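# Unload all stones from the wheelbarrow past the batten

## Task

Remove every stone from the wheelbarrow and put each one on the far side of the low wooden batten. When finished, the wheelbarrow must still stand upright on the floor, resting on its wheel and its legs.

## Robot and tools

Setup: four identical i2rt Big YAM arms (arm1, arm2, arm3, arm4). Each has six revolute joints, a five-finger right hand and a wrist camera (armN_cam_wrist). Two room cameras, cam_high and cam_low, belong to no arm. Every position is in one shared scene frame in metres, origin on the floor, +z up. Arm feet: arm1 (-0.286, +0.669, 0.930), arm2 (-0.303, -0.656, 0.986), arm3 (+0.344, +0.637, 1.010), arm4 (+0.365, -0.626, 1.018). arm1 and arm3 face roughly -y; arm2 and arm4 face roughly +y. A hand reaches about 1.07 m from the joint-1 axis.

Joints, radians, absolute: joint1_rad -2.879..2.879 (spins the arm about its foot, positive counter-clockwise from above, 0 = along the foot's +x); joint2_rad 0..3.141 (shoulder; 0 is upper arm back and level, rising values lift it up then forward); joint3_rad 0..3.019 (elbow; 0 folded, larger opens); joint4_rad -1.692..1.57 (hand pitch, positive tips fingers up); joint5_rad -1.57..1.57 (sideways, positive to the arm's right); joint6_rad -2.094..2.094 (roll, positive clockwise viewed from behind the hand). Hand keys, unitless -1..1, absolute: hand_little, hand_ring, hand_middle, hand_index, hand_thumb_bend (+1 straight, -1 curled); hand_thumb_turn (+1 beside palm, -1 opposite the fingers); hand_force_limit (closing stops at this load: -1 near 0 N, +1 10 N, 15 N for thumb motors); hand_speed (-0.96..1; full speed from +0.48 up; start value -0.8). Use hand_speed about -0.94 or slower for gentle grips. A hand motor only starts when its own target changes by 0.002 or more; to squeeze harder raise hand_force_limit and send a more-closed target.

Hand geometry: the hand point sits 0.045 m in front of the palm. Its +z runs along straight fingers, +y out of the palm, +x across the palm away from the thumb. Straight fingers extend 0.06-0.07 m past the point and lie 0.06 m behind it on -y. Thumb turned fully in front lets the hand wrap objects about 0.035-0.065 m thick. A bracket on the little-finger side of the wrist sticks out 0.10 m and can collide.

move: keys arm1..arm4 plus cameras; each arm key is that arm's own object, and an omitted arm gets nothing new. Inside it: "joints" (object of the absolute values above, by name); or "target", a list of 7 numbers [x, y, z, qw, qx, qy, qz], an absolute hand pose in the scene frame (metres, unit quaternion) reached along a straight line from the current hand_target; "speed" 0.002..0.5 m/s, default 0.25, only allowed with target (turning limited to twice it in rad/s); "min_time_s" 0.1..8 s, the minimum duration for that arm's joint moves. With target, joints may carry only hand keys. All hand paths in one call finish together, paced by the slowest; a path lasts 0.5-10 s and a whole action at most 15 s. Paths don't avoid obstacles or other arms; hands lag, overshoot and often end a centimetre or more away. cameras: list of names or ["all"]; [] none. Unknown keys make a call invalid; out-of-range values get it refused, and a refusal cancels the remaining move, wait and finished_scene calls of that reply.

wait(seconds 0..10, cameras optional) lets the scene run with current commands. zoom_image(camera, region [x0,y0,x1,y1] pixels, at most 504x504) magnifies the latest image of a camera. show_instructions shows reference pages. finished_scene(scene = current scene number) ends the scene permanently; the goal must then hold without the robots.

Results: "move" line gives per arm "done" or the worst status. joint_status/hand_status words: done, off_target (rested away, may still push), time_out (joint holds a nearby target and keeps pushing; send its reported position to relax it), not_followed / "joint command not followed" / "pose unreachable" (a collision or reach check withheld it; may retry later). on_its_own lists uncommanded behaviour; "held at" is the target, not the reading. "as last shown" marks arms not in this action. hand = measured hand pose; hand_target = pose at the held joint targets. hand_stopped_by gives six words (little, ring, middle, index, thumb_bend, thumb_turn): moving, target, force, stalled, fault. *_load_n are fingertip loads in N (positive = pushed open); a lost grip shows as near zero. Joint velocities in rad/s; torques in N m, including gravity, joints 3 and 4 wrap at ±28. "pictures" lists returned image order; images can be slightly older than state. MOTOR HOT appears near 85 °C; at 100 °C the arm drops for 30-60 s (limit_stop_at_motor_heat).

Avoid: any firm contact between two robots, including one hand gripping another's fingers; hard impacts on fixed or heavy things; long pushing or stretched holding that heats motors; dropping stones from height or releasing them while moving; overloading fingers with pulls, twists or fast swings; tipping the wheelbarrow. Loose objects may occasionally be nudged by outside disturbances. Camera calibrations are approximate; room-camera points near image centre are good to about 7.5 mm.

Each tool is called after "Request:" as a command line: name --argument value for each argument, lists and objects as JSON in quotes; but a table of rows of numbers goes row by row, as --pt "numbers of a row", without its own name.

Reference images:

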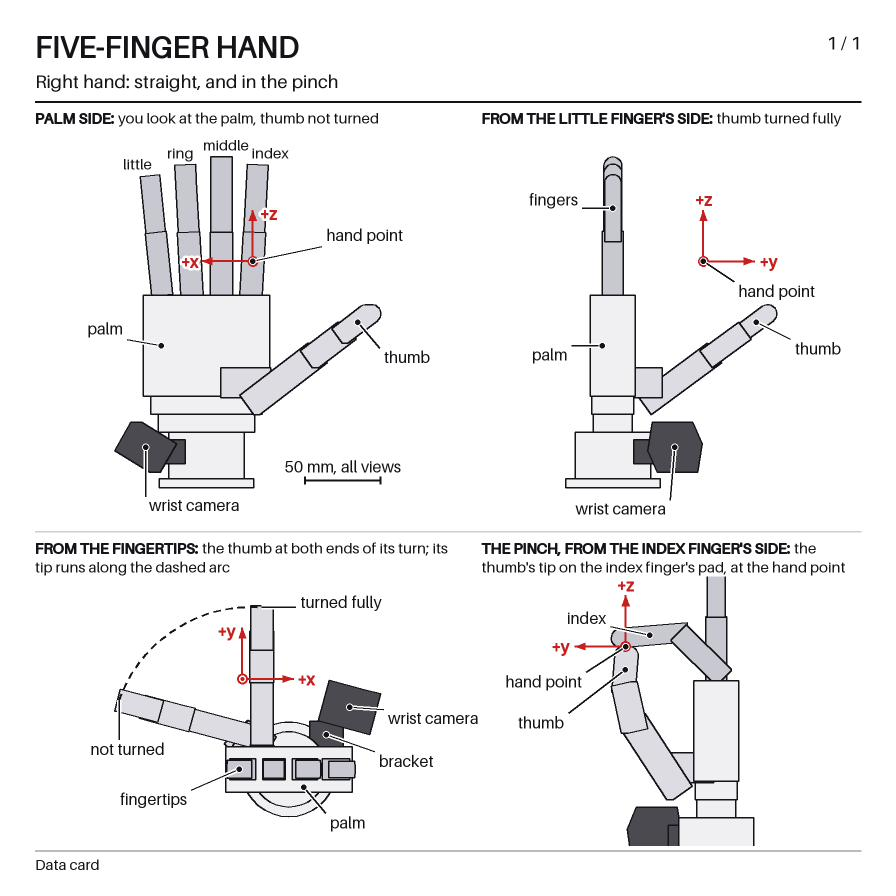

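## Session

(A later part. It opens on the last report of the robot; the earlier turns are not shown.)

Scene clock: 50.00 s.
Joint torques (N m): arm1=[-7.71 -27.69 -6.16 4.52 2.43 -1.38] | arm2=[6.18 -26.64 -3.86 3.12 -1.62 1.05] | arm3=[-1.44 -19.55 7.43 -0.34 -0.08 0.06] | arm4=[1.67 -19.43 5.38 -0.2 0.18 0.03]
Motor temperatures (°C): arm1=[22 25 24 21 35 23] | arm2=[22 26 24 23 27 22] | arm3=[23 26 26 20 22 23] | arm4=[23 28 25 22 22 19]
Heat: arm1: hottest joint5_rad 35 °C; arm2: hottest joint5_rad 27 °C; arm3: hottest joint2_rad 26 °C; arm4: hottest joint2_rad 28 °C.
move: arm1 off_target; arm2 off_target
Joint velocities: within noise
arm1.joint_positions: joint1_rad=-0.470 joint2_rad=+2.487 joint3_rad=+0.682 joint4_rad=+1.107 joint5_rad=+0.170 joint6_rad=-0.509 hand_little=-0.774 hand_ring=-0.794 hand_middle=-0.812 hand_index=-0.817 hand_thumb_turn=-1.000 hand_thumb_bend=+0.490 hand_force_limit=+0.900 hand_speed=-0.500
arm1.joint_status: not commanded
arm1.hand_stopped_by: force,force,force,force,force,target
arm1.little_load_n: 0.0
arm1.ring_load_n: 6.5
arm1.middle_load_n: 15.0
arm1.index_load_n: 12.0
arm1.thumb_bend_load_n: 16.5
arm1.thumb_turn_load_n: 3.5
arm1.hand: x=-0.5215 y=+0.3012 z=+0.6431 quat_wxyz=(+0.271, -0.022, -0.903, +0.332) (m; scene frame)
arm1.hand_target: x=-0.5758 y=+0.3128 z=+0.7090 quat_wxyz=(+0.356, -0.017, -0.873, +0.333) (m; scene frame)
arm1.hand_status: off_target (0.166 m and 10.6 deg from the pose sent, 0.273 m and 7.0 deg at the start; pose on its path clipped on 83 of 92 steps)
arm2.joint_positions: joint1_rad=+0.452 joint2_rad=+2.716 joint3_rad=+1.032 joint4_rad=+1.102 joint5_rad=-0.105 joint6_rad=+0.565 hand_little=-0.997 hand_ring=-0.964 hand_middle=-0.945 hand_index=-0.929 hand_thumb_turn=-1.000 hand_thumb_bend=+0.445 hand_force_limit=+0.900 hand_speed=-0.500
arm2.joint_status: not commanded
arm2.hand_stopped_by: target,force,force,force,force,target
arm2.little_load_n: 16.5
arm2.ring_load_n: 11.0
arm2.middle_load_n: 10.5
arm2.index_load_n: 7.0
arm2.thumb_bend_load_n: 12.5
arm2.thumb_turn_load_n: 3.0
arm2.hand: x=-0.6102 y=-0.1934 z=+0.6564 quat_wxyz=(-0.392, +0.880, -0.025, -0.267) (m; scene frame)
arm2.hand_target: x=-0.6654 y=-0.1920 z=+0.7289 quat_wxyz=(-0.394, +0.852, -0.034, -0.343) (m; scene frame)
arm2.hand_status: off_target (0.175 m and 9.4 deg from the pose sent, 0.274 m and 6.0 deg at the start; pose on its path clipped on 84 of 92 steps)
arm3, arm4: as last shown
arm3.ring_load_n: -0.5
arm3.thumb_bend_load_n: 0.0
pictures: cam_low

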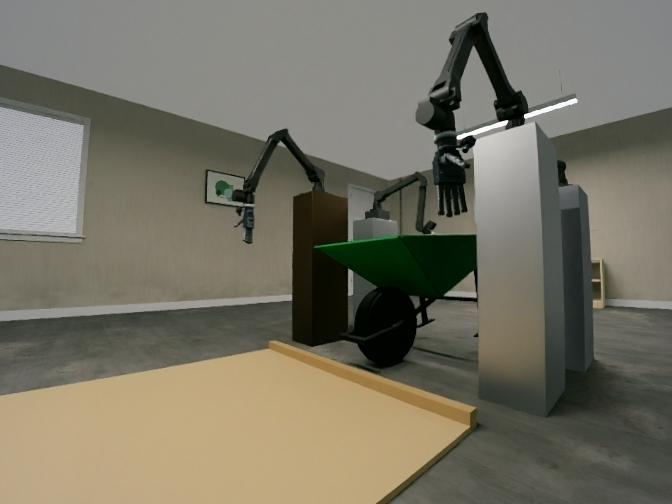

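Request:
move --arm1 '{"target":[-0.525,0.305,0.86,0.3566,-0.0110,-0.8703,0.3393],"speed":0.07}' --arm2 '{"target":[-0.610,-0.194,0.90,0.3975,-0.8508,0.0376,0.3423],"speed":0.07}' --cameras '["cam_low"]'

Scene clock: 58.00 s.
Joint torques (N m): arm1=[-6.65 -28.16 -1.84 3.58 2.36 -0.69] | arm2=[5.19 -28.04 -3.38 3.29 -1.58 0.36] | arm3=[-1.38 -19.55 7.38 -0.38 -0.09 0.06] | arm4=[1.32 -19.31 5.31 -0.08 0.17 0.02]
Motor temperatures (°C): arm1=[22 26 24 21 36 22] | arm2=[22 27 25 23 27 22] | arm3=[23 26 26 20 22 23] | arm4=[23 29 25 22 22 19]
Heat: arm1: hottest joint5_rad 36 °C; arm2: hottest joint2_rad 27 °C; arm3: hottest joint2_rad 26 °C; arm4: hottest joint2_rad 29 °C.
move: arm1 off_target; arm2 off_target
Joint velocities: within noise
arm1.joint_positions: joint1_rad=-0.326 joint2_rad=+1.969 joint3_rad=+0.488 joint4_rad=+0.727 joint5_rad=+0.301 joint6_rad=-0.489 hand_little=-0.774 hand_ring=-0.795 hand_middle=-0.812 hand_index=-0.816 hand_thumb_turn=-1.000 hand_thumb_bend=+0.490 hand_force_limit=+0.900 hand_speed=-0.500
arm1.joint_status: not commanded
arm1.hand_stopped_by: force,force,force,force,force,target
arm1.little_load_n: 0.0
arm1.ring_load_n: 0.0
arm1.middle_load_n: 11.0
arm1.index_load_n: 27.5
arm1.thumb_bend_load_n: 16.0
arm1.thumb_turn_load_n: 2.5
arm1.hand: x=-0.4785 y=+0.3039 z=+0.7753 quat_wxyz=(+0.287, +0.011, -0.909, +0.302) (m; scene frame)
arm1.hand_target: x=-0.5222 y=+0.3049 z=+0.8433 quat_wxyz=(+0.358, -0.014, -0.871, +0.335) (m; scene frame)
arm1.hand_status: off_target (0.097 m and 10.4 deg from the pose sent, 0.217 m and 10.6 deg at the start; pose on its path clipped on 196 of 225 steps)
arm2.joint_positions: joint1_rad=+0.331 joint2_rad=+2.306 joint3_rad=+0.766 joint4_rad=+0.922 joint5_rad=-0.221 joint6_rad=+0.587 hand_little=-0.989 hand_ring=-0.964 hand_middle=-0.945 hand_index=-0.930 hand_thumb_turn=-1.000 hand_thumb_bend=+0.445 hand_force_limit=+0.900 hand_speed=-0.500
arm2.joint_status: not commanded
arm2.hand_stopped_by: target,force,force,force,force,target
arm2.little_load_n: 23.0
arm2.ring_load_n: 11.0
arm2.middle_load_n: 8.0
arm2.index_load_n: 0.0
arm2.thumb_bend_load_n: 12.0
arm2.thumb_turn_load_n: 2.5
arm2.hand: x=-0.5645 y=-0.1929 z=+0.7951 quat_wxyz=(-0.365, +0.884, -0.063, -0.286) (m; scene frame)
arm2.hand_target: x=-0.6035 y=-0.1941 z=+0.8740 quat_wxyz=(-0.395, +0.851, -0.036, -0.344) (m; scene frame)
arm2.hand_status: off_target (0.114 m and 8.8 deg from the pose sent, 0.244 m and 9.4 deg at the start; pose on its path clipped on 219 of 225 steps)
arm3, arm4: as last shown
arm3.ring_load_n: 0.0
pictures: cam_low

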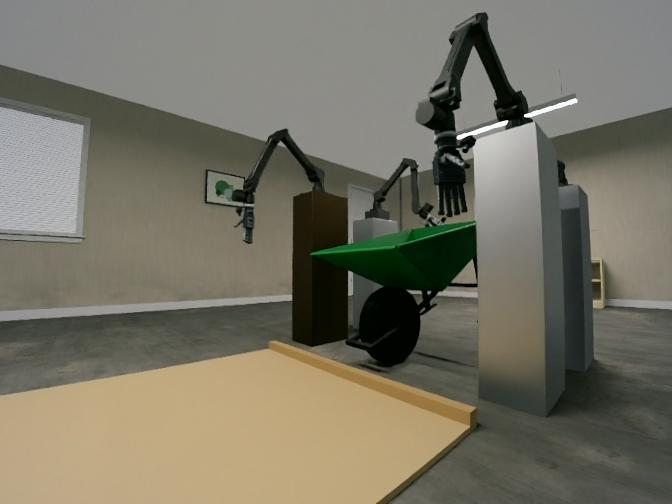

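Request:
move --arm1 '{"target":[-0.475,0.310,0.97,0.4162,0.0214,-0.8387,0.3506],"speed":0.09}' --arm2 '{"target":[-0.545,-0.192,1.01,0.4257,-0.8090,0.0779,0.3984],"speed":0.09}' --cameras '["cam_low","cam_high"]'

Scene clock: 63.93 s.
Joint torques (N m): arm1=[-5.42 -22.12 4.29 2.39 2.99 -0.93] | arm2=[4.01 -25.29 -0.76 3 -1.99 0.41] | arm3=[-1.44 -20.01 7.32 -0.39 -0.1 0.06] | arm4=[1.44 -19.43 5.42 -0.17 0.17 0.02]
Motor temperatures (°C): arm1=[23 27 24 21 38 22] | arm2=[22 27 24 23 27 21] | arm3=[23 27 26 20 22 23] | arm4=[23 30 25 22 22 19]
Heat: arm1: hottest joint5_rad 38 °C; arm2: hottest joint2_rad 27 °C; arm3: hottest joint2_rad 27 °C; arm4: hottest joint2_rad 30 °C.
move: arm1 off_target; arm2 off_target
Joint velocities: within noise
arm1.joint_positions: joint1_rad=-0.135 joint2_rad=+1.495 joint3_rad=+0.393 joint4_rad=+0.422 joint5_rad=+0.513 joint6_rad=-0.488 hand_little=-0.774 hand_ring=-0.795 hand_middle=-0.812 hand_index=-0.816 hand_thumb_turn=-1.000 hand_thumb_bend=+0.490 hand_force_limit=+0.900 hand_speed=-0.500
arm1.joint_status: not commanded
arm1.hand_stopped_by: force,force,force,force,force,target
arm1.little_load_n: 0.0
arm1.ring_load_n: 0.0
arm1.middle_load_n: 11.0
arm1.index_load_n: 26.0
arm1.thumb_bend_load_n: 16.0
arm1.thumb_turn_load_n: 2.0
arm1.hand: x=-0.4376 y=+0.3071 z=+0.8963 quat_wxyz=(+0.351, +0.043, -0.878, +0.323) (m; scene frame)
arm1.hand_target: x=-0.4736 y=+0.3082 z=+0.9570 quat_wxyz=(+0.417, +0.017, -0.840, +0.346) (m; scene frame)
arm1.hand_status: off_target (0.083 m and 9.7 deg from the pose sent, 0.195 m and 17.8 deg at the start; pose on its path clipped on 61 of 102 steps)
arm2.joint_positions: joint1_rad=+0.186 joint2_rad=+1.968 joint3_rad=+0.613 joint4_rad=+0.862 joint5_rad=-0.369 joint6_rad=+0.657 hand_little=-0.980 hand_ring=-0.963 hand_middle=-0.945 hand_index=-0.930 hand_thumb_turn=-1.000 hand_thumb_bend=+0.445 hand_force_limit=+0.900 hand_speed=-0.500
arm2.joint_status: not commanded
arm2.hand_stopped_by: target,force,force,force,force,target
arm2.little_load_n: 23.0
arm2.ring_load_n: 15.0
arm2.middle_load_n: 8.0
arm2.index_load_n: 0.0
arm2.thumb_bend_load_n: 12.0
arm2.thumb_turn_load_n: 2.5
arm2.hand: x=-0.5190 y=-0.1825 z=+0.9282 quat_wxyz=(-0.396, +0.844, -0.105, -0.346) (m; scene frame)
arm2.hand_target: x=-0.5450 y=-0.1910 z=+0.9993 quat_wxyz=(-0.424, +0.809, -0.076, -0.399) (m; scene frame)
arm2.hand_status: off_target (0.086 m and 8.5 deg from the pose sent, 0.216 m and 17.0 deg at the start; pose on its path clipped on 69 of 102 steps)
arm3, arm4: as last shown
arm4.thumb_bend_load_n: -0.5
pictures: cam_high, cam_low

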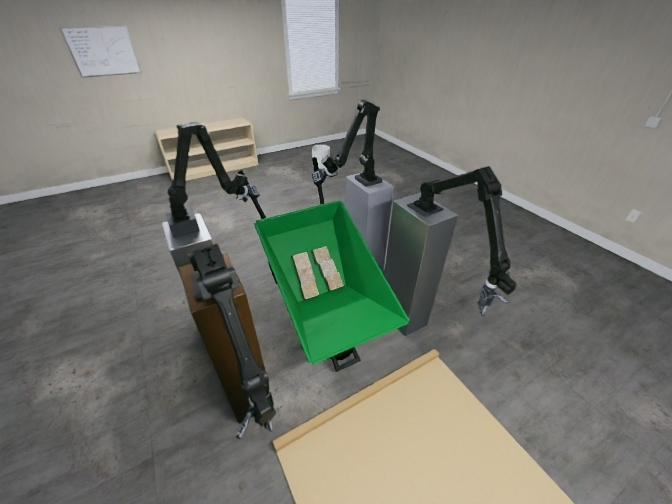

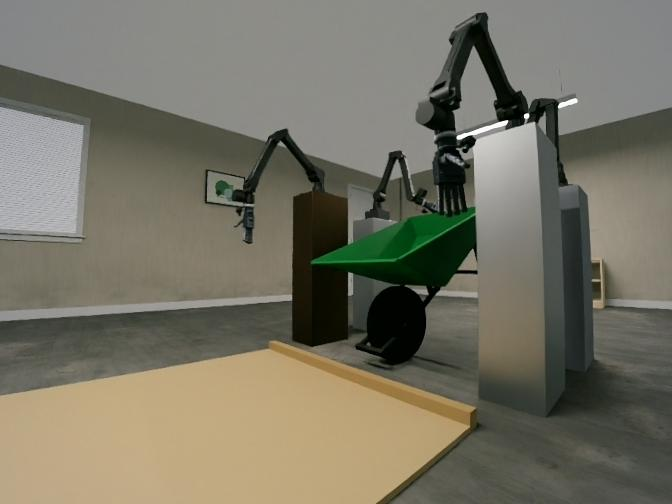

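Request:
move --arm1 '{"target":[-0.345,0.310,1.065,0.5114,0.1239,-0.7401,0.4184],"speed":0.14}' --arm2 '{"target":[-0.407,-0.190,1.12,0.4749,-0.7123,0.1687,0.4892],"speed":0.14}'

Request:
move --arm1 '{"target":[-0.205,0.303,1.15,0.5551,0.1509,-0.7089,0.4076],"speed":0.12}' --arm2 '{"target":[-0.26,-0.190,1.205,0.4661,-0.6796,0.1957,0.5323],"speed":0.12}' --cameras '["cam_low","cam_high"]'

Scene clock: 67.07 s.
Joint torques (N m): arm1=[-0.26 -18.26 7.05 2.19 4.02 -2.31] | arm2=[0.85 -23.59 0.59 3.49 -2.01 1.76] | arm3=[-1.32 -19.78 7.36 -0.4 -0.1 0.05] | arm4=[1.44 -19.31 5.38 -0.09 0.15 0.01]
Motor temperatures (°C): arm1=[22 27 24 21 41 23] | arm2=[22 27 24 23 28 22] | arm3=[23 27 26 20 22 23] | arm4=[23 30 25 22 22 19]
Heat: arm1: hottest joint5_rad 41 °C; arm2: hottest joint5_rad 28 °C; arm3: hottest joint2_rad 27 °C; arm4: hottest joint2_rad 30 °C.
move: arm1 off_target; arm2 off_target
Joint velocities: within noise
arm1.joint_positions: joint1_rad=+0.344 joint2_rad=+1.275 joint3_rad=+0.353 joint4_rad=+0.431 joint5_rad=+0.956 joint6_rad=-0.514 hand_little=-0.774 hand_ring=-0.794 hand_middle=-0.812 hand_index=-0.817 hand_thumb_turn=-1.000 hand_thumb_bend=+0.490 hand_force_limit=+0.900 hand_speed=-0.500
arm1.joint_status: not commanded
arm1.hand_stopped_by: force,force,force,force,force,target
arm1.little_load_n: 2.5
arm1.ring_load_n: 10.0
arm1.middle_load_n: 13.5
arm1.index_load_n: 5.5
arm1.thumb_bend_load_n: 17.0
arm1.thumb_turn_load_n: 3.5
arm1.hand: x=-0.3279 y=+0.2971 z=+0.9899 quat_wxyz=(+0.437, +0.100, -0.791, +0.417) (m; scene frame)
arm1.hand_target: x=-0.3455 y=+0.3043 z=+1.0506 quat_wxyz=(+0.503, +0.110, -0.754, +0.408) (m; scene frame)
arm1.hand_status: off_target (0.078 m and 10.7 deg from the pose sent, 0.192 m and 28.3 deg at the start; pose on its path clipped on 25 of 86 steps)
arm2.joint_positions: joint1_rad=-0.158 joint2_rad=+1.808 joint3_rad=+0.531 joint4_rad=+1.002 joint5_rad=-0.698 joint6_rad=+0.745 hand_little=-0.982 hand_ring=-0.963 hand_middle=-0.945 hand_index=-0.929 hand_thumb_turn=-1.000 hand_thumb_bend=+0.445 hand_force_limit=+0.900 hand_speed=-0.500
arm2.joint_status: not commanded
arm2.hand_stopped_by: target,force,force,force,force,target
arm2.little_load_n: 10.0
arm2.ring_load_n: 11.0
arm2.middle_load_n: 10.5
arm2.index_load_n: 7.5
arm2.thumb_bend_load_n: 13.0
arm2.thumb_turn_load_n: 3.0
arm2.hand: x=-0.4011 y=-0.1773 z=+1.0298 quat_wxyz=(-0.465, +0.766, -0.141, -0.421) (m; scene frame)
arm2.hand_target: x=-0.4086 y=-0.1871 z=+1.1067 quat_wxyz=(-0.470, +0.721, -0.157, -0.485) (m; scene frame)
arm2.hand_status: off_target (0.091 m and 10.5 deg from the pose sent, 0.222 m and 25.1 deg at the start; pose on its path clipped on 54 of 86 steps)
arm3, arm4: as last shown
arm4.thumb_bend_load_n: 0.0
pictures: none

Scene clock: 72.47 s.
Joint torques (N m): arm1=[2.37 -15.68 13.93 -2.25 5.41 -2.13] | arm2=[-1.44 -23.24 6.89 1.44 -2.98 2.22] | arm3=[-1.2 -19.84 7.39 -0.35 -0.09 0.06] | arm4=[1.2 -19.55 5.33 -0.24 0.17 0.01]
Motor temperatures (°C): arm1=[22 27 25 20 52 24] | arm2=[22 28 25 23 31 24] | arm3=[23 27 26 20 22 23] | arm4=[23 30 25 22 22 19]
Heat: arm1: hottest joint5_rad 52 °C; arm2: hottest joint5_rad 31 °C; arm3: hottest joint2_rad 27 °C; arm4: hottest joint2_rad 30 °C.
move: arm1 off_target; arm2 off_target
Joint velocities: within noise
arm1.joint_positions: joint1_rad=+0.721 joint2_rad=+1.327 joint3_rad=+0.703 joint4_rad=-0.408 joint5_rad=+1.343 joint6_rad=+0.012 hand_little=-0.773 hand_ring=-0.794 hand_middle=-0.812 hand_index=-0.818 hand_thumb_turn=-1.000 hand_thumb_bend=+0.490 hand_force_limit=+0.900 hand_speed=-0.500
arm1.joint_status: not commanded
arm1.hand_stopped_by: force,force,force,force,force,target
arm1.little_load_n: 11.0
arm1.ring_load_n: 12.5
arm1.middle_load_n: 11.0
arm1.index_load_n: 0.0
arm1.thumb_bend_load_n: 16.0
arm1.thumb_turn_load_n: 2.5
arm1.hand: x=-0.2082 y=+0.2980 z=+1.0604 quat_wxyz=(+0.490, +0.105, -0.765, +0.405) (m; scene frame)
arm1.hand_target: x=-0.2061 y=+0.3003 z=+1.1395 quat_wxyz=(+0.553, +0.131, -0.721, +0.396) (m; scene frame)
arm1.hand_status: off_target (0.090 m and 11.2 deg from the pose sent, 0.202 m and 17.6 deg at the start; pose on its path clipped on 30 of 162 steps)
arm2.joint_positions: joint1_rad=-0.496 joint2_rad=+1.700 joint3_rad=+0.649 joint4_rad=+0.781 joint5_rad=-1.049 joint6_rad=+0.762 hand_little=-0.982 hand_ring=-0.963 hand_middle=-0.945 hand_index=-0.929 hand_thumb_turn=-1.000 hand_thumb_bend=+0.445 hand_force_limit=+0.900 hand_speed=-0.500
arm2.joint_status: not commanded
arm2.hand_stopped_by: target,force,force,force,force,target
arm2.little_load_n: 8.5
arm2.ring_load_n: 11.5
arm2.middle_load_n: 11.5
arm2.index_load_n: 11.0
arm2.thumb_bend_load_n: 13.0
arm2.thumb_turn_load_n: 3.0
arm2.hand: x=-0.2724 y=-0.1798 z=+1.0988 quat_wxyz=(-0.467, +0.737, -0.160, -0.461) (m; scene frame)
arm2.hand_target: x=-0.2639 y=-0.1871 z=+1.1847 quat_wxyz=(-0.456, +0.701, -0.182, -0.517) (m; scene frame)
arm2.hand_status: off_target (0.107 m and 11.3 deg from the pose sent, 0.225 m and 17.3 deg at the start; pose on its path clipped on 151 of 162 steps)
arm3, arm4: as last shown
pictures: cam_high, cam_low

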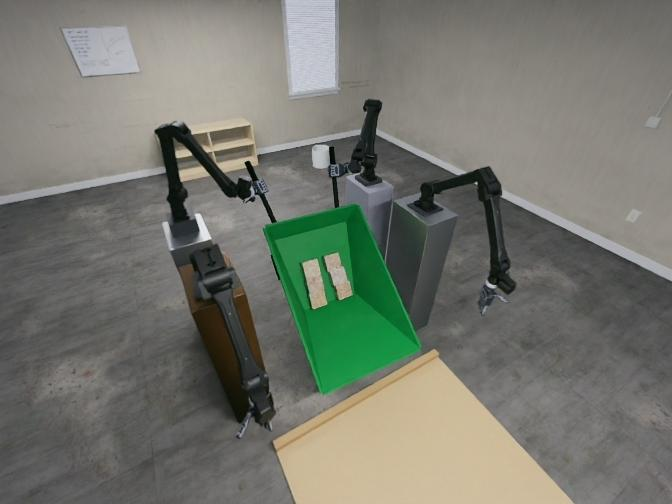

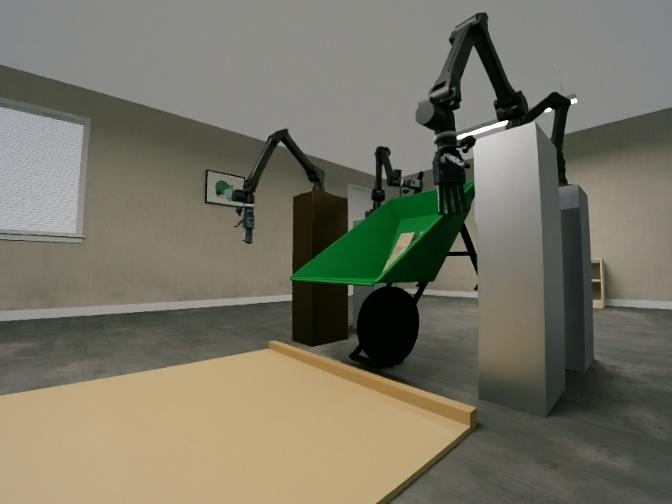

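Request:
move --arm1 '{"target":[-0.16,0.300,1.175,0.4990,0.3131,-0.5558,0.5863],"speed":0.22}' --arm2 '{"target":[-0.22,-0.190,1.235,0.6067,-0.5430,0.3248,0.4818],"speed":0.22}' --cameras '["cam_low"]'

Scene clock: 79.27 s.
Joint torques (N m): arm1=[6.01 -18.02 8.47 5.59 1.93 -3.17] | arm2=[-1.61 -21.07 2.22 6.04 -1.35 2.21] | arm3=[-1.32 -19.72 7.38 -0.38 -0.09 0.05] | arm4=[1.26 -19.66 5.29 -0.09 0.17 0.03]
Motor temperatures (°C): arm1=[23 27 25 20 55 25] | arm2=[22 28 25 23 30 26] | arm3=[23 27 26 20 22 23] | arm4=[23 31 26 22 22 19]
Heat: arm1: hottest joint5_rad 55 °C; arm2: hottest joint5_rad 30 °C; arm3: hottest joint2_rad 27 °C; arm4: hottest joint2_rad 31 °C.
move: arm1 off_target; arm2 off_target
Joint velocities: within noise
arm1.joint_positions: joint1_rad=+0.751 joint2_rad=+1.241 joint3_rad=+0.391 joint4_rad=+0.801 joint5_rad=+0.975 joint6_rad=-1.023 hand_little=-0.773 hand_ring=-0.795 hand_middle=-0.812 hand_index=-0.817 hand_thumb_turn=-1.000 hand_thumb_bend=+0.490 hand_force_limit=+0.900 hand_speed=-0.500
arm1.joint_status: not commanded
arm1.hand_stopped_by: force,force,force,force,force,target
arm1.little_load_n: 12.5
arm1.ring_load_n: 6.5
arm1.middle_load_n: 14.5
arm1.index_load_n: 8.5
arm1.thumb_bend_load_n: 17.0
arm1.thumb_turn_load_n: 3.0
arm1.hand: x=-0.1719 y=+0.2753 z=+1.0855 quat_wxyz=(+0.423, +0.291, -0.656, +0.553) (m; scene frame)
arm1.hand_target: x=-0.1641 y=+0.2905 z=+1.1610 quat_wxyz=(+0.471, +0.308, -0.600, +0.569) (m; scene frame)
arm1.hand_status: off_target (0.094 m and 15.1 deg from the pose sent, 0.124 m and 39.9 deg at the start; pose on its path clipped on 68 of 137 steps)
arm2.joint_positions: joint1_rad=-0.497 joint2_rad=+1.705 joint3_rad=+0.517 joint4_rad=+1.193 joint5_rad=-0.645 joint6_rad=+1.063 hand_little=-0.982 hand_ring=-0.963 hand_middle=-0.945 hand_index=-0.929 hand_thumb_turn=-1.000 hand_thumb_bend=+0.445 hand_force_limit=+0.900 hand_speed=-0.500
arm2.joint_status: not commanded
arm2.hand_stopped_by: target,force,force,force,force,target
arm2.little_load_n: 7.0
arm2.ring_load_n: 12.0
arm2.middle_load_n: 12.0
arm2.index_load_n: 10.0
arm2.thumb_bend_load_n: 13.0
arm2.thumb_turn_load_n: 2.5
arm2.hand: x=-0.2278 y=-0.1606 z=+1.1268 quat_wxyz=(-0.585, +0.635, -0.310, -0.399) (m; scene frame)
arm2.hand_target: x=-0.2239 y=-0.1818 z=+1.2100 quat_wxyz=(-0.599, +0.566, -0.315, -0.470) (m; scene frame)
arm2.hand_status: off_target (0.112 m and 14.5 deg from the pose sent, 0.146 m and 33.5 deg at the start; pose on its path clipped on 127 of 137 steps)
arm3, arm4: as last shown
arm3.ring_load_n: 0.5
pictures: cam_low

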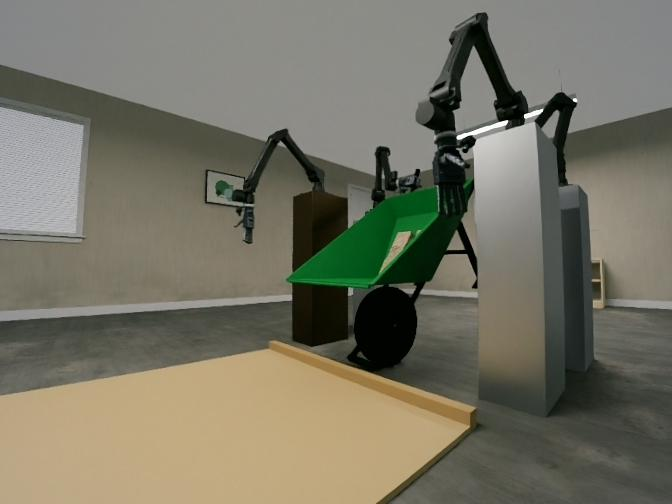

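Request:
move --arm1 '{"target":[0.13,0.290,1.27,0.4770,0.4105,-0.4520,0.6321],"speed":0.12}' --arm2 '{"target":[0.08,-0.190,1.33,0.6123,-0.4889,0.3764,0.4942],"speed":0.12}' --cameras '["cam_low"]'

Scene clock: 85.57 s.
Joint torques (N m): arm1=[7.77 -15.97 14.74 2.7 -1.27 -1.62] | arm2=[-4.54 -19.9 11.55 1.59 0.34 2.43] | arm3=[-1.26 -19.78 7.38 -0.39 -0.08 0.06] | arm4=[1.49 -19.49 5.29 -0.17 0.16 0]
Motor temperatures (°C): arm1=[23 27 26 20 48 26] | arm2=[22 28 25 23 28 27] | arm3=[23 28 26 20 22 23] | arm4=[23 31 26 22 22 19]
Heat: arm1: hottest joint5_rad 48 °C; arm2: hottest joint2_rad 28 °C; arm3: hottest joint2_rad 28 °C; arm4: hottest joint2_rad 31 °C.
move: arm1 off_target; arm2 off_target
Joint velocities: within noise
arm1.joint_positions: joint1_rad=+1.070 joint2_rad=+1.594 joint3_rad=+0.758 joint4_rad=+1.147 joint5_rad=+1.043 joint6_rad=-1.623 hand_little=-0.774 hand_ring=-0.794 hand_middle=-0.812 hand_index=-0.818 hand_thumb_turn=-1.000 hand_thumb_bend=+0.490 hand_force_limit=+0.900 hand_speed=-0.500
arm1.joint_status: not commanded
arm1.hand_stopped_by: force,force,force,force,force,target
arm1.little_load_n: 0.5
arm1.ring_load_n: 19.0
arm1.middle_load_n: 10.5
arm1.index_load_n: 0.0
arm1.thumb_bend_load_n: 16.5
arm1.thumb_turn_load_n: 3.0
arm1.hand: x=+0.0327 y=+0.2606 z=+1.1596 quat_wxyz=(+0.478, +0.409, -0.508, +0.589) (m; scene frame)
arm1.hand_target: x=+0.0875 y=+0.2846 z=+1.2311 quat_wxyz=(+0.470, +0.411, -0.460, +0.631) (m; scene frame)
arm1.hand_status: off_target (0.150 m and 8.1 deg from the pose sent, 0.354 m and 29.3 deg at the start; pose on its path clipped on 130 of 140 steps)
arm2.joint_positions: joint1_rad=-0.887 joint2_rad=+1.861 joint3_rad=+0.908 joint4_rad=+1.175 joint5_rad=-0.959 joint6_rad=+1.326 hand_little=-0.983 hand_ring=-0.963 hand_middle=-0.945 hand_index=-0.929 hand_thumb_turn=-1.000 hand_thumb_bend=+0.445 hand_force_limit=+0.900 hand_speed=-0.500
arm2.joint_status: not commanded
arm2.hand_stopped_by: target,force,force,force,force,target
arm2.little_load_n: 0.5
arm2.ring_load_n: 8.5
arm2.middle_load_n: 12.0
arm2.index_load_n: 15.0
arm2.thumb_bend_load_n: 13.5
arm2.thumb_turn_load_n: 3.0
arm2.hand: x=-0.0076 y=-0.1620 z=+1.1937 quat_wxyz=(-0.615, +0.572, -0.333, -0.429) (m; scene frame)
arm2.hand_target: x=+0.0397 y=-0.1826 z=+1.2729 quat_wxyz=(-0.612, +0.508, -0.375, -0.476) (m; scene frame)
arm2.hand_status: off_target (0.164 m and 13.1 deg from the pose sent, 0.370 m and 21.6 deg at the start; pose on its path clipped on 133 of 140 steps)
arm3, arm4: as last shown
arm3.ring_load_n: 0.0
arm3.middle_load_n: -0.5
arm4.thumb_turn_load_n: 0.5
pictures: cam_low

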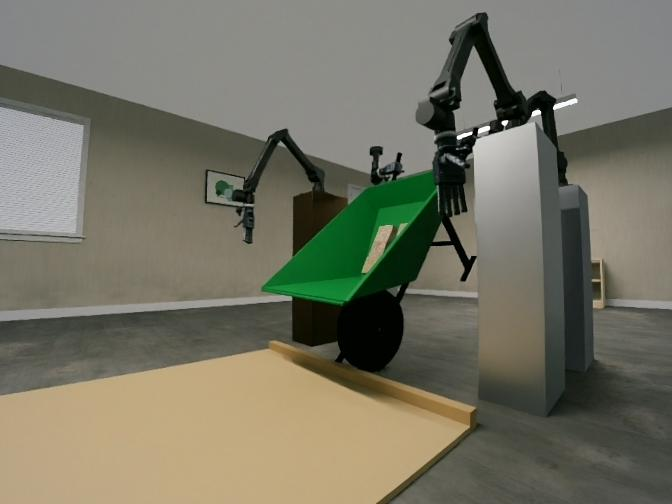

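Request:
move --arm1 '{"target":[-0.14,0.295,1.12,0.4990,0.3131,-0.5558,0.5863],"speed":0.16}' --arm2 '{"target":[-0.20,-0.188,1.175,0.6067,-0.5430,0.3248,0.4818],"speed":0.16}'

Request:
move --arm1 '{"target":[-0.24,0.305,1.09,0.5114,0.1239,-0.7401,0.4184],"speed":0.22}' --arm2 '{"target":[-0.30,-0.188,1.145,0.4749,-0.7123,0.1687,0.4892],"speed":0.22}' --cameras '["cam_low"]'

Scene clock: 89.53 s.
Joint torques (N m): arm1=[3.49 -19.49 3.82 4.77 1.44 -1.73] | arm2=[-1.67 -21.66 -1.32 6.6 -1.92 2.58] | arm3=[-1.32 -19.78 7.38 -0.39 -0.09 0.06] | arm4=[1.32 -19.25 5.33 -0.17 0.16 0]
Motor temperatures (°C): arm1=[23 27 26 20 45 26] | arm2=[22 28 25 23 28 29] | arm3=[23 28 26 20 22 23] | arm4=[23 31 26 22 22 19]
Heat: arm1: hottest joint5_rad 45 °C; arm2: hottest joint6_rad 29 °C; arm3: hottest joint2_rad 28 °C; arm4: hottest joint2_rad 31 °C.
move: arm1 off_target; arm2 off_target
Joint velocities: within noise
arm1.joint_positions: joint1_rad=+0.832 joint2_rad=+1.565 joint3_rad=+0.379 joint4_rad=+1.333 joint5_rad=+0.999 joint6_rad=-1.319 hand_little=-0.774 hand_ring=-0.790 hand_middle=-0.812 hand_index=-0.818 hand_thumb_turn=-1.000 hand_thumb_bend=+0.490 hand_force_limit=+0.900 hand_speed=-0.500
arm1.joint_status: not commanded
arm1.hand_stopped_by: force,force,force,force,force,target
arm1.little_load_n: 2.5
arm1.ring_load_n: 28.0
arm1.middle_load_n: 17.0
arm1.index_load_n: 0.0
arm1.thumb_bend_load_n: 19.0
arm1.thumb_turn_load_n: 7.5
arm1.hand: x=-0.1433 y=+0.2740 z=+1.0578 quat_wxyz=(+0.469, +0.331, -0.593, +0.564) (m; scene frame)
arm1.hand_target: x=-0.1421 y=+0.2897 z=+1.1101 quat_wxyz=(+0.490, +0.314, -0.568, +0.582) (m; scene frame)
arm1.hand_status: off_target (0.066 m and 6.4 deg from the pose sent, 0.180 m and 12.5 deg at the start)
arm2.joint_positions: joint1_rad=-0.550 joint2_rad=+1.875 joint3_rad=+0.575 joint4_rad=+1.314 joint5_rad=-0.686 joint6_rad=+1.006 hand_little=-0.983 hand_ring=-0.963 hand_middle=-0.945 hand_index=-0.929 hand_thumb_turn=-1.000 hand_thumb_bend=+0.445 hand_force_limit=+0.900 hand_speed=-0.500
arm2.joint_status: not commanded
arm2.hand_stopped_by: target,force,force,force,force,target
arm2.little_load_n: 6.5
arm2.ring_load_n: 12.5
arm2.middle_load_n: 13.0
arm2.index_load_n: 12.0
arm2.thumb_bend_load_n: 13.0
arm2.thumb_turn_load_n: 3.0
arm2.hand: x=-0.1982 y=-0.1519 z=+1.0857 quat_wxyz=(-0.601, +0.640, -0.293, -0.378) (m; scene frame)
arm2.hand_target: x=-0.2007 y=-0.1799 z=+1.1607 quat_wxyz=(-0.596, +0.576, -0.316, -0.463) (m; scene frame)
arm2.hand_status: off_target (0.096 m and 16.7 deg from the pose sent, 0.195 m and 7.0 deg at the start)
arm3.joint_positions: joint1_rad=+1.507 joint2_rad=+2.533 joint3_rad=+1.489 joint4_rad=-0.563 joint5_rad=-0.035 joint6_rad=+2.083 hand_little=+1.000 hand_ring=+1.000 hand_middle=+1.000 hand_index=+1.000 hand_thumb_turn=-1.000 hand_thumb_bend=+1.000 hand_force_limit=+0.000 hand_speed=+0.000
arm3.joint_status: not commanded
arm3.hand_stopped_by: target,target,target,target,target,target
arm3.little_load_n: 0.0
arm3.ring_load_n: 0.0
arm3.middle_load_n: 0.0
arm3.index_load_n: 0.0
arm3.thumb_bend_load_n: -0.5
arm3.thumb_turn_load_n: 0.0
arm3.hand: x=+0.9560 y=+0.6634 z=+0.7035 quat_wxyz=(+0.019, -0.266, -0.964, -0.009) (m; scene frame)
arm3.hand_target: x=+0.9760 y=+0.6585 z=+0.7175 quat_wxyz=(+0.005, -0.273, -0.962, -0.014) (m; scene frame)
arm3.hand_status: not commanded
arm4.joint_positions: joint1_rad=-1.508 joint2_rad=+2.493 joint3_rad=+1.362 joint4_rad=-0.464 joint5_rad=+0.044 joint6_rad=-2.085 hand_little=+1.000 hand_ring=+1.000 hand_middle=+1.000 hand_index=+1.000 hand_thumb_turn=-1.000 hand_thumb_bend=+1.000 hand_force_limit=+0.000 hand_speed=+0.000
arm4.joint_status: not commanded
arm4.hand_stopped_by: target,target,target,target,target,target
arm4.little_load_n: 0.0
arm4.ring_load_n: 0.0
arm4.middle_load_n: 0.0
arm4.index_load_n: 0.0
arm4.thumb_bend_load_n: 0.0
arm4.thumb_turn_load_n: 0.0
arm4.hand: x=+0.8885 y=-0.6971 z=+0.7119 quat_wxyz=(+0.018, +0.965, +0.260, -0.018) (m; scene frame)
arm4.hand_target: x=+0.9058 y=-0.6925 z=+0.7202 quat_wxyz=(+0.022, +0.963, +0.269, -0.006) (m; scene frame)
arm4.hand_status: not commanded
pictures: none

Scene clock: 93.03 s.
Joint torques (N m): arm1=[-0.09 -19.72 8.87 -0.39 5.39 -0.87] | arm2=[0.5 -25.35 1.55 2.48 -4.74 1.34] | arm3=[-1.32 -19.66 7.32 -0.34 -0.08 0.06] | arm4=[1.61 -19.31 5.37 -0.12 0.16 0]
Motor temperatures (°C): arm1=[23 27 26 20 51 26] | arm2=[22 28 25 23 33 28] | arm3=[23 28 26 20 22 23] | arm4=[23 31 26 22 22 19]
Heat: arm1: hottest joint5_rad 51 °C; arm2: hottest joint5_rad 33 °C; arm3: hottest joint2_rad 28 °C; arm4: hottest joint2_rad 31 °C.
move: arm1 off_target; arm2 off_target
Joint velocities: arm1=[within noise] | arm2=[within noise] | arm3=[within noise] | arm4=[-0.015 -0.005 -0.027 0.007 -0.022 -0.154]
arm1.joint_positions: joint1_rad=+0.658 joint2_rad=+1.348 joint3_rad=+0.539 joint4_rad=+0.040 joint5_rad=+1.199 joint6_rad=-0.319 hand_little=-0.774 hand_ring=-0.790 hand_middle=-0.812 hand_index=-0.818 hand_thumb_turn=-1.000 hand_thumb_bend=+0.490 hand_force_limit=+0.900 hand_speed=-0.500
arm1.joint_status: not commanded
arm1.hand_stopped_by: force,force,force,force,force,target
arm1.little_load_n: 10.0
arm1.ring_load_n: 15.5
arm1.middle_load_n: 10.0
arm1.index_load_n: 0.0
arm1.thumb_bend_load_n: 17.5
arm1.thumb_turn_load_n: 3.5
arm1.hand: x=-0.2276 y=+0.2961 z=+1.0105 quat_wxyz=(+0.463, +0.160, -0.775, +0.400) (m; scene frame)
arm1.hand_target: x=-0.2405 y=+0.3014 z=+1.0765 quat_wxyz=(+0.509, +0.120, -0.745, +0.414) (m; scene frame)
arm1.hand_status: off_target (0.081 m and 8.3 deg from the pose sent, 0.107 m and 34.1 deg at the start)
arm2.joint_positions: joint1_rad=-0.429 joint2_rad=+1.811 joint3_rad=+0.639 joint4_rad=+0.845 joint5_rad=-0.889 joint6_rad=+0.725 hand_little=-0.983 hand_ring=-0.964 hand_middle=-0.945 hand_index=-0.929 hand_thumb_turn=-1.000 hand_thumb_bend=+0.445 hand_force_limit=+0.900 hand_speed=-0.500
arm2.joint_status: not commanded
arm2.hand_stopped_by: target,force,force,force,force,target
arm2.little_load_n: 0.0
arm2.ring_load_n: 3.0
arm2.middle_load_n: 9.5
arm2.index_load_n: 13.0
arm2.thumb_bend_load_n: 12.0
arm2.thumb_turn_load_n: 2.5
arm2.hand: x=-0.2845 y=-0.1602 z=+1.0446 quat_wxyz=(-0.469, +0.753, -0.190, -0.420) (m; scene frame)
arm2.hand_target: x=-0.2999 y=-0.1813 z=+1.1222 quat_wxyz=(-0.469, +0.722, -0.163, -0.481) (m; scene frame)
arm2.hand_status: off_target (0.105 m and 9.6 deg from the pose sent, 0.123 m and 25.4 deg at the start; pose on its path clipped on 77 of 105 steps)
arm3, arm4: as last shown
arm3.thumb_bend_load_n: 0.0
pictures: cam_low

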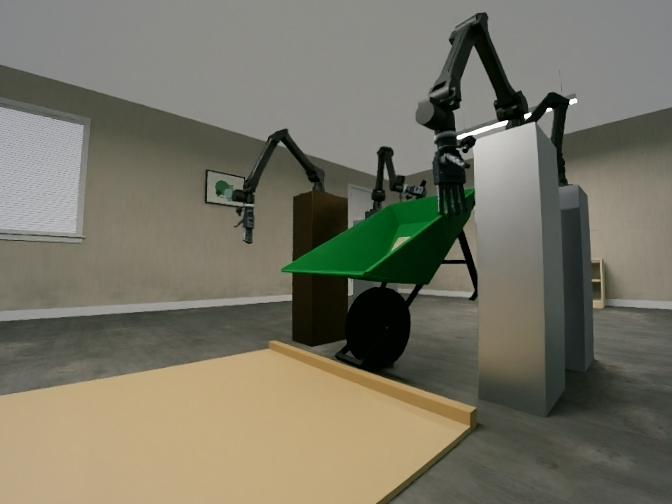

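Request:
move --arm1 '{"target":[-0.44,0.315,1.06,0.4501,0.0571,-0.8046,0.3827],"speed":0.14}' --arm2 '{"target":[-0.50,-0.180,1.11,0.4443,-0.7786,0.1066,0.4308],"speed":0.14}' --cameras '["cam_low","arm1_cam_wrist","arm2_cam_wrist"]'

Scene clock: 95.83 s.
Joint torques (N m): arm1=[-4.48 -17.26 9.58 2.25 3.26 -1.04] | arm2=[4.19 -24.47 2.26 3.47 -3.16 0.51] | arm3=[-1.26 -19.6 7.41 -0.36 -0.09 0.05] | arm4=[1.44 -19.55 5.29 -0.18 0.15 0.02]
Motor temperatures (°C): arm1=[23 27 26 20 55 25] | arm2=[22 28 25 23 36 28] | arm3=[23 28 26 20 22 23] | arm4=[23 31 26 22 21 19]
Heat: arm1: hottest joint5_rad 55 °C; arm2: hottest joint5_rad 36 °C; arm3: hottest joint2_rad 28 °C; arm4: hottest joint2_rad 31 °C.
move: arm1 off_target; arm2 off_target
Joint velocities: within noise
arm1.joint_positions: joint1_rad=-0.002 joint2_rad=+1.149 joint3_rad=+0.375 joint4_rad=+0.181 joint5_rad=+0.623 joint6_rad=-0.543 hand_little=-0.774 hand_ring=-0.791 hand_middle=-0.812 hand_index=-0.817 hand_thumb_turn=-1.000 hand_thumb_bend=+0.490 hand_force_limit=+0.900 hand_speed=-0.500
arm1.joint_status: not commanded
arm1.hand_stopped_by: force,force,force,force,force,target
arm1.little_load_n: 0.5
arm1.ring_load_n: 11.0
arm1.middle_load_n: 11.0
arm1.index_load_n: 10.0
arm1.thumb_bend_load_n: 15.5
arm1.thumb_turn_load_n: 3.5
arm1.hand: x=-0.4084 y=+0.3158 z=+0.9819 quat_wxyz=(+0.386, +0.083, -0.848, +0.354) (m; scene frame)
arm1.hand_target: x=-0.4393 y=+0.3132 z=+1.0494 quat_wxyz=(+0.450, +0.052, -0.808, +0.378) (m; scene frame)
arm1.hand_status: off_target (0.084 m and 10.0 deg from the pose sent, 0.219 m and 12.5 deg at the start; pose on its path clipped on 30 of 73 steps)
arm2.joint_positions: joint1_rad=+0.030 joint2_rad=+1.790 joint3_rad=+0.584 joint4_rad=+0.747 joint5_rad=-0.477 joint6_rad=+0.700 hand_little=-0.982 hand_ring=-0.964 hand_middle=-0.945 hand_index=-0.930 hand_thumb_turn=-1.000 hand_thumb_bend=+0.445 hand_force_limit=+0.900 hand_speed=-0.500
arm2.joint_status: not commanded
arm2.hand_stopped_by: target,force,force,force,force,target
arm2.little_load_n: 11.5
arm2.ring_load_n: 9.0
arm2.middle_load_n: 8.0
arm2.index_load_n: -0.5
arm2.thumb_bend_load_n: 12.0
arm2.thumb_turn_load_n: 3.0
arm2.hand: x=-0.4605 y=-0.1693 z=+0.9926 quat_wxyz=(-0.408, +0.822, -0.154, -0.366) (m; scene frame)
arm2.hand_target: x=-0.4916 y=-0.1777 z=+1.0743 quat_wxyz=(-0.442, +0.781, -0.103, -0.430) (m; scene frame)
arm2.hand_status: off_target (0.124 m and 11.2 deg from the pose sent, 0.226 m and 10.5 deg at the start; pose on its path clipped on 63 of 73 steps)
arm3, arm4: as last shown
arm3.middle_load_n: -0.5
arm3.thumb_bend_load_n: -0.5
pictures: arm1_cam_wrist, arm2_cam_wrist, cam_low
camera_calibration:
arm1_cam_wrist: T_world_to_cam=[[-0.608981, 0.74981, -0.258701, -0.237253], [0.732762, 0.406968, -0.545377, 0.710732], [-0.303646, -0.521691, -0.797269, 0.935675], [0, 0, 0, 1]] pos_world=[-0.381166, 0.376783, 1.07222]
arm2_cam_wrist: T_world_to_cam=[[-0.313564, -0.610341, -0.727435, 0.469486], [-0.410273, -0.603795, 0.683453, -0.972537], [-0.856361, 0.512753, -0.0610781, -0.129495], [0, 0, 0, 1]] pos_world=[-0.362686, -0.234267, 0.998294]

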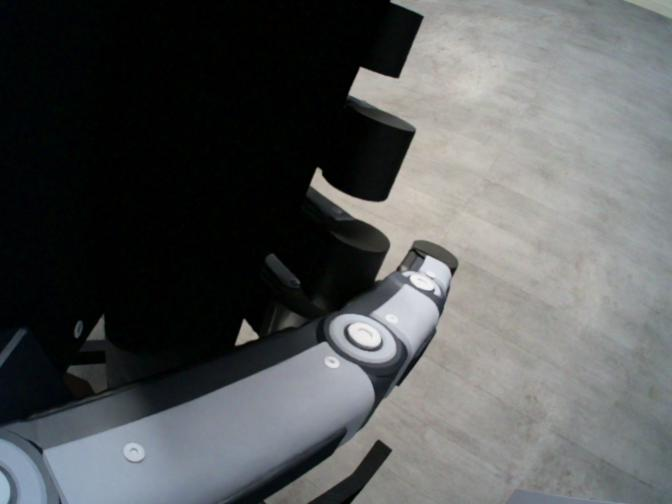

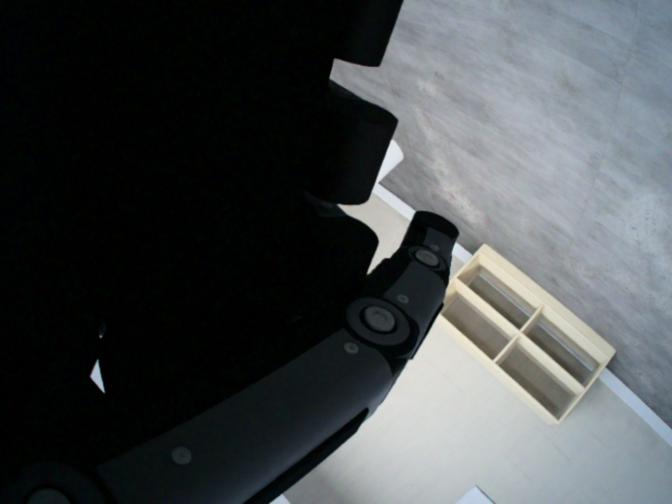

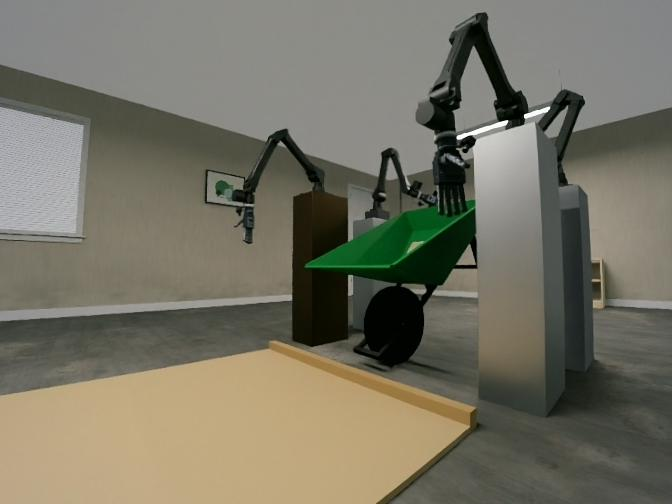

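Request:
move --arm1 '{"target":[-0.385,0.312,1.13,0.5114,0.1239,-0.7401,0.4184],"speed":0.1}' --arm2 '{"target":[-0.44,-0.178,1.155,0.4749,-0.7123,0.1687,0.4892],"speed":0.1}'

Request:
move --arm1 '{"target":[-0.235,0.305,1.215,0.5551,0.1509,-0.7089,0.4076],"speed":0.08}' --arm2 '{"target":[-0.285,-0.180,1.24,0.4661,-0.6796,0.1957,0.5323],"speed":0.08}' --cameras '["cam_low"]'

Scene clock: 98.33 s.
Joint torques (N m): arm1=[-0.21 -17.14 10.45 3.88 4.27 -2.66] | arm2=[2.26 -21.66 2.13 5.81 -3.34 1.69] | arm3=[-1.32 -19.6 7.41 -0.28 -0.08 0.06] | arm4=[1.38 -19.49 5.34 -0.09 0.18 0.01]
Motor temperatures (°C): arm1=[23 27 26 20 56 25] | arm2=[22 29 25 23 37 27] | arm3=[23 28 26 20 22 23] | arm4=[23 31 26 22 21 19]
Heat: arm1: hottest joint5_rad 56 °C; arm2: hottest joint5_rad 37 °C; arm3: hottest joint2_rad 28 °C; arm4: hottest joint2_rad 31 °C.
move: arm1 off_target; arm2 off_target
Joint velocities: within noise
arm1.joint_positions: joint1_rad=+0.212 joint2_rad=+1.117 joint3_rad=+0.363 joint4_rad=+0.226 joint5_rad=+0.834 joint6_rad=-0.521 hand_little=-0.774 hand_ring=-0.791 hand_middle=-0.812 hand_index=-0.818 hand_thumb_turn=-1.000 hand_thumb_bend=+0.490 hand_force_limit=+0.900 hand_speed=-0.500
arm1.joint_status: not commanded
arm1.hand_stopped_by: force,force,force,force,force,target
arm1.little_load_n: 9.5
arm1.ring_load_n: 17.5
arm1.middle_load_n: 10.5
arm1.index_load_n: 0.0
arm1.thumb_bend_load_n: 15.5
arm1.thumb_turn_load_n: 3.5
arm1.hand: x=-0.3625 y=+0.3100 z=+1.0075 quat_wxyz=(+0.422, +0.093, -0.812, +0.392) (m; scene frame)
arm1.hand_target: x=-0.3816 y=+0.3069 z=+1.0890 quat_wxyz=(+0.501, +0.102, -0.760, +0.402) (m; scene frame)
arm1.hand_status: off_target (0.125 m and 14.0 deg from the pose sent, 0.150 m and 21.0 deg at the start; pose on its path clipped on 44 of 61 steps)
arm2.joint_positions: joint1_rad=-0.104 joint2_rad=+1.790 joint3_rad=+0.542 joint4_rad=+0.913 joint5_rad=-0.594 joint6_rad=+0.750 hand_little=-0.983 hand_ring=-0.964 hand_middle=-0.945 hand_index=-0.929 hand_thumb_turn=-1.000 hand_thumb_bend=+0.445 hand_force_limit=+0.900 hand_speed=-0.500
arm2.joint_status: not commanded
arm2.hand_stopped_by: target,force,force,force,force,target
arm2.little_load_n: 3.5
arm2.ring_load_n: 8.0
arm2.middle_load_n: 9.5
arm2.index_load_n: 9.0
arm2.thumb_bend_load_n: 12.5
arm2.thumb_turn_load_n: 2.5
arm2.hand: x=-0.4131 y=-0.1687 z=+1.0205 quat_wxyz=(-0.451, +0.781, -0.168, -0.398) (m; scene frame)
arm2.hand_target: x=-0.4324 y=-0.1755 z=+1.1047 quat_wxyz=(-0.465, +0.726, -0.157, -0.481) (m; scene frame)
arm2.hand_status: off_target (0.137 m and 13.3 deg from the pose sent, 0.164 m and 20.4 deg at the start; pose on its path clipped on 53 of 61 steps)
arm3, arm4: as last shown
arm3.middle_load_n: 0.0
pictures: none

Scene clock: 103.50 s.
Joint torques (N m): arm1=[1.85 -13.92 15.99 -1.14 5.69 -2.61] | arm2=[0.32 -22.53 6.98 2.09 -3.68 2.18] | arm3=[-1.44 -19.66 7.38 -0.36 -0.09 0.07] | arm4=[1.38 -19.43 5.39 -0.14 0.19 0]
Motor temperatures (°C): arm1=[23 27 28 20 65 27] | arm2=[22 29 25 23 40 28] | arm3=[23 28 26 20 22 23] | arm4=[23 32 26 22 21 19]
Heat: arm1: hottest joint5_rad 65 °C; arm2: hottest joint5_rad 40 °C; arm3: hottest joint2_rad 28 °C; arm4: hottest joint2_rad 32 °C.
move: arm1 off_target; arm2 off_target
Joint velocities: within noise
arm1.joint_positions: joint1_rad=+0.660 joint2_rad=+1.223 joint3_rad=+0.618 joint4_rad=-0.244 joint5_rad=+1.278 joint6_rad=-0.158 hand_little=-0.773 hand_ring=-0.791 hand_middle=-0.812 hand_index=-0.818 hand_thumb_turn=-1.000 hand_thumb_bend=+0.490 hand_force_limit=+0.900 hand_speed=-0.500
arm1.joint_status: not commanded
arm1.hand_stopped_by: force,force,force,force,force,target
arm1.little_load_n: 19.5
arm1.ring_load_n: 18.0
arm1.middle_load_n: 12.5
arm1.index_load_n: 0.0
arm1.thumb_bend_load_n: 16.0
arm1.thumb_turn_load_n: 3.0
arm1.hand: x=-0.2351 y=+0.3028 z=+1.0648 quat_wxyz=(+0.475, +0.103, -0.773, +0.408) (m; scene frame)
arm1.hand_target: x=-0.2362 y=+0.3024 z=+1.1521 quat_wxyz=(+0.547, +0.126, -0.729, +0.391) (m; scene frame)
arm1.hand_status: off_target (0.150 m and 12.9 deg from the pose sent, 0.244 m and 20.5 deg at the start; pose on its path clipped on 144 of 155 steps)
arm2.joint_positions: joint1_rad=-0.460 joint2_rad=+1.739 joint3_rad=+0.623 joint4_rad=+0.844 joint5_rad=-0.968 joint6_rad=+0.779 hand_little=-0.983 hand_ring=-0.964 hand_middle=-0.945 hand_index=-0.928 hand_thumb_turn=-1.000 hand_thumb_bend=+0.445 hand_force_limit=+0.900 hand_speed=-0.500
arm2.joint_status: not commanded
arm2.hand_stopped_by: target,force,force,force,force,target
arm2.little_load_n: 0.0
arm2.ring_load_n: 4.5
arm2.middle_load_n: 10.0
arm2.index_load_n: 17.0
arm2.thumb_bend_load_n: 13.0
arm2.thumb_turn_load_n: 3.5
arm2.hand: x=-0.2823 y=-0.1739 z=+1.0792 quat_wxyz=(-0.471, +0.739, -0.180, -0.447) (m; scene frame)
arm2.hand_target: x=-0.2851 y=-0.1773 z=+1.1660 quat_wxyz=(-0.457, +0.701, -0.184, -0.516) (m; scene frame)
arm2.hand_status: off_target (0.161 m and 12.0 deg from the pose sent, 0.254 m and 19.6 deg at the start; pose on its path clipped on 145 of 155 steps)
arm3, arm4: as last shown
arm3.thumb_bend_load_n: 0.0
pictures: cam_low

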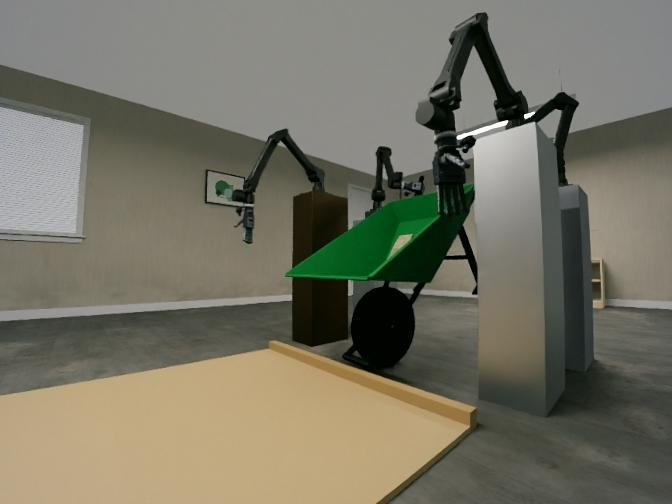

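Request:
move --arm1 '{"target":[-0.365,0.312,1.145,0.4829,0.0914,-0.7737,0.4013],"speed":0.14}' --arm2 '{"target":[-0.415,-0.175,1.165,0.4600,-0.7462,0.1378,0.4608],"speed":0.14}'

Request:
move --arm1 '{"target":[-0.255,0.308,1.20,0.5114,0.1239,-0.7401,0.4184],"speed":0.07}' --arm2 '{"target":[-0.305,-0.177,1.22,0.4749,-0.7123,0.1687,0.4892],"speed":0.07}' --cameras '["cam_low"]'

Scene clock: 107.53 s.
Joint torques (N m): arm1=[-2.37 -17.79 12.16 2.48 3.8 -1.93] | arm2=[2.73 -24.35 3.82 3.02 -3.04 0.93] | arm3=[-1.49 -19.72 7.36 -0.34 -0.09 0.06] | arm4=[1.44 -19.25 5.33 -0.12 0.16 0.01]
Motor temperatures (°C): arm1=[23 27 28 20 70 27] | arm2=[22 29 25 23 42 28] | arm3=[23 28 26 20 22 23] | arm4=[23 32 26 22 21 19]
Heat: arm1: hottest joint5_rad 70 °C; arm2: hottest joint5_rad 42 °C; arm3: hottest joint2_rad 28 °C; arm4: hottest joint2_rad 32 °C.
move: arm1 off_target; arm2 off_target
Joint velocities: within noise
arm1.joint_positions: joint1_rad=+0.295 joint2_rad=+1.070 joint3_rad=+0.460 joint4_rad=-0.066 joint5_rad=+0.913 joint6_rad=-0.403 hand_little=-0.774 hand_ring=-0.792 hand_middle=-0.812 hand_index=-0.818 hand_thumb_turn=-1.000 hand_thumb_bend=+0.490 hand_force_limit=+0.900 hand_speed=-0.500
arm1.joint_status: not commanded
arm1.hand_stopped_by: force,force,force,force,force,target
arm1.little_load_n: 1.0
arm1.ring_load_n: 8.5
arm1.middle_load_n: 14.5
arm1.index_load_n: 0.0
arm1.thumb_bend_load_n: 16.5
arm1.thumb_turn_load_n: 3.5
arm1.hand: x=-0.3404 y=+0.3150 z=+1.0295 quat_wxyz=(+0.423, +0.094, -0.825, +0.362) (m; scene frame)
arm1.hand_target: x=-0.3621 y=+0.3110 z=+1.1129 quat_wxyz=(+0.481, +0.078, -0.782, +0.389) (m; scene frame)
arm1.hand_status: off_target (0.118 m and 10.2 deg from the pose sent, 0.153 m and 1.8 deg at the start; pose on its path clipped on 56 of 66 steps)
arm2.joint_positions: joint1_rad=-0.172 joint2_rad=+1.707 joint3_rad=+0.586 joint4_rad=+0.716 joint5_rad=-0.681 joint6_rad=+0.712 hand_little=-0.983 hand_ring=-0.964 hand_middle=-0.945 hand_index=-0.929 hand_thumb_turn=-1.000 hand_thumb_bend=+0.445 hand_force_limit=+0.900 hand_speed=-0.500
arm2.joint_status: not commanded
arm2.hand_stopped_by: target,force,force,force,force,target
arm2.little_load_n: 3.5
arm2.ring_load_n: 8.0
arm2.middle_load_n: 8.0
arm2.index_load_n: 4.5
arm2.thumb_bend_load_n: 12.0
arm2.thumb_turn_load_n: 2.5
arm2.hand: x=-0.3904 y=-0.1662 z=+1.0406 quat_wxyz=(-0.426, +0.791, -0.170, -0.404) (m; scene frame)
arm2.hand_target: x=-0.4105 y=-0.1726 z=+1.1253 quat_wxyz=(-0.456, +0.751, -0.132, -0.459) (m; scene frame)
arm2.hand_status: off_target (0.127 m and 9.9 deg from the pose sent, 0.158 m and 5.3 deg at the start; pose on its path clipped on 57 of 66 steps)
arm3, arm4: as last shown
pictures: none

Scene clock: 111.03 s.
Joint torques (N m): arm1=[2.08 -13.98 15.98 -0.42 5.18 -1.96] | arm2=[-0.15 -23.24 6.28 2.4 -3.99 1.44] | arm3=[-1.32 -19.49 7.35 -0.4 -0.09 0.06] | arm4=[1.32 -19.37 5.39 -0.21 0.17 0.01]
Motor temperatures (°C): arm1=[23 27 28 20 73 27] | arm2=[22 29 25 23 44 28] | arm3=[23 28 27 20 22 23] | arm4=[23 32 26 22 21 19]
Heat: arm1: hottest joint5_rad 73 °C; arm2: hottest joint5_rad 44 °C; arm3: hottest joint2_rad 28 °C; arm4: hottest joint2_rad 32 °C.
move: arm1 off_target; arm2 off_target
Joint velocities: within noise
arm1.joint_positions: joint1_rad=+0.590 joint2_rad=+1.132 joint3_rad=+0.555 joint4_rad=-0.214 joint5_rad=+1.174 joint6_rad=-0.224 hand_little=-0.774 hand_ring=-0.792 hand_middle=-0.812 hand_index=-0.818 hand_thumb_turn=-1.000 hand_thumb_bend=+0.490 hand_force_limit=+0.900 hand_speed=-0.500
arm1.joint_status: not commanded
arm1.hand_stopped_by: force,force,force,force,force,target
arm1.little_load_n: 6.5
arm1.ring_load_n: 12.5
arm1.middle_load_n: 14.0
arm1.index_load_n: 0.0
arm1.thumb_bend_load_n: 16.5
arm1.thumb_turn_load_n: 3.0
arm1.hand: x=-0.2603 y=+0.3127 z=+1.0585 quat_wxyz=(+0.451, +0.109, -0.790, +0.400) (m; scene frame)
arm1.hand_target: x=-0.2594 y=+0.3075 z=+1.1450 quat_wxyz=(+0.505, +0.110, -0.752, +0.410) (m; scene frame)
arm1.hand_status: off_target (0.142 m and 9.4 deg from the pose sent, 0.191 m and 15.9 deg at the start; pose on its path clipped on 93 of 105 steps)
arm2.joint_positions: joint1_rad=-0.395 joint2_rad=+1.695 joint3_rad=+0.628 joint4_rad=+0.715 joint5_rad=-0.887 joint6_rad=+0.718 hand_little=-0.983 hand_ring=-0.964 hand_middle=-0.945 hand_index=-0.929 hand_thumb_turn=-1.000 hand_thumb_bend=+0.445 hand_force_limit=+0.900 hand_speed=-0.500
arm2.joint_status: not commanded
arm2.hand_stopped_by: target,force,force,force,force,target
arm2.little_load_n: 0.5
arm2.ring_load_n: 6.5
arm2.middle_load_n: 9.0
arm2.index_load_n: 10.5
arm2.thumb_bend_load_n: 12.5
arm2.thumb_turn_load_n: 3.0
arm2.hand: x=-0.3042 y=-0.1665 z=+1.0741 quat_wxyz=(-0.455, +0.760, -0.182, -0.427) (m; scene frame)
arm2.hand_target: x=-0.3070 y=-0.1727 z=+1.1602 quat_wxyz=(-0.469, +0.723, -0.161, -0.481) (m; scene frame)
arm2.hand_status: off_target (0.146 m and 9.4 deg from the pose sent, 0.199 m and 14.5 deg at the start; pose on its path clipped on 95 of 105 steps)
arm3, arm4: as last shown
pictures: cam_low

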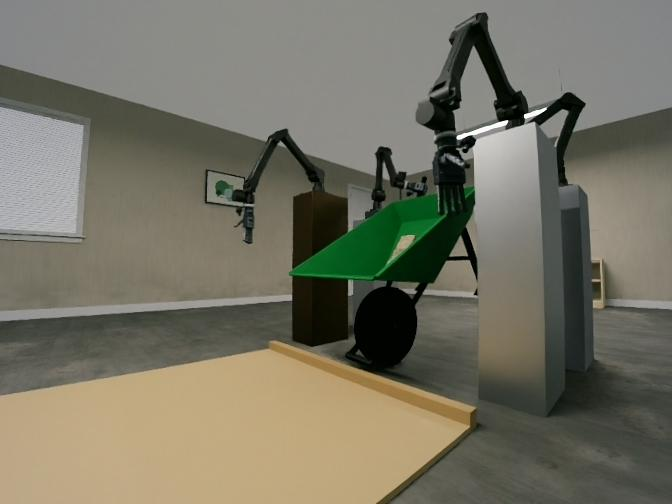

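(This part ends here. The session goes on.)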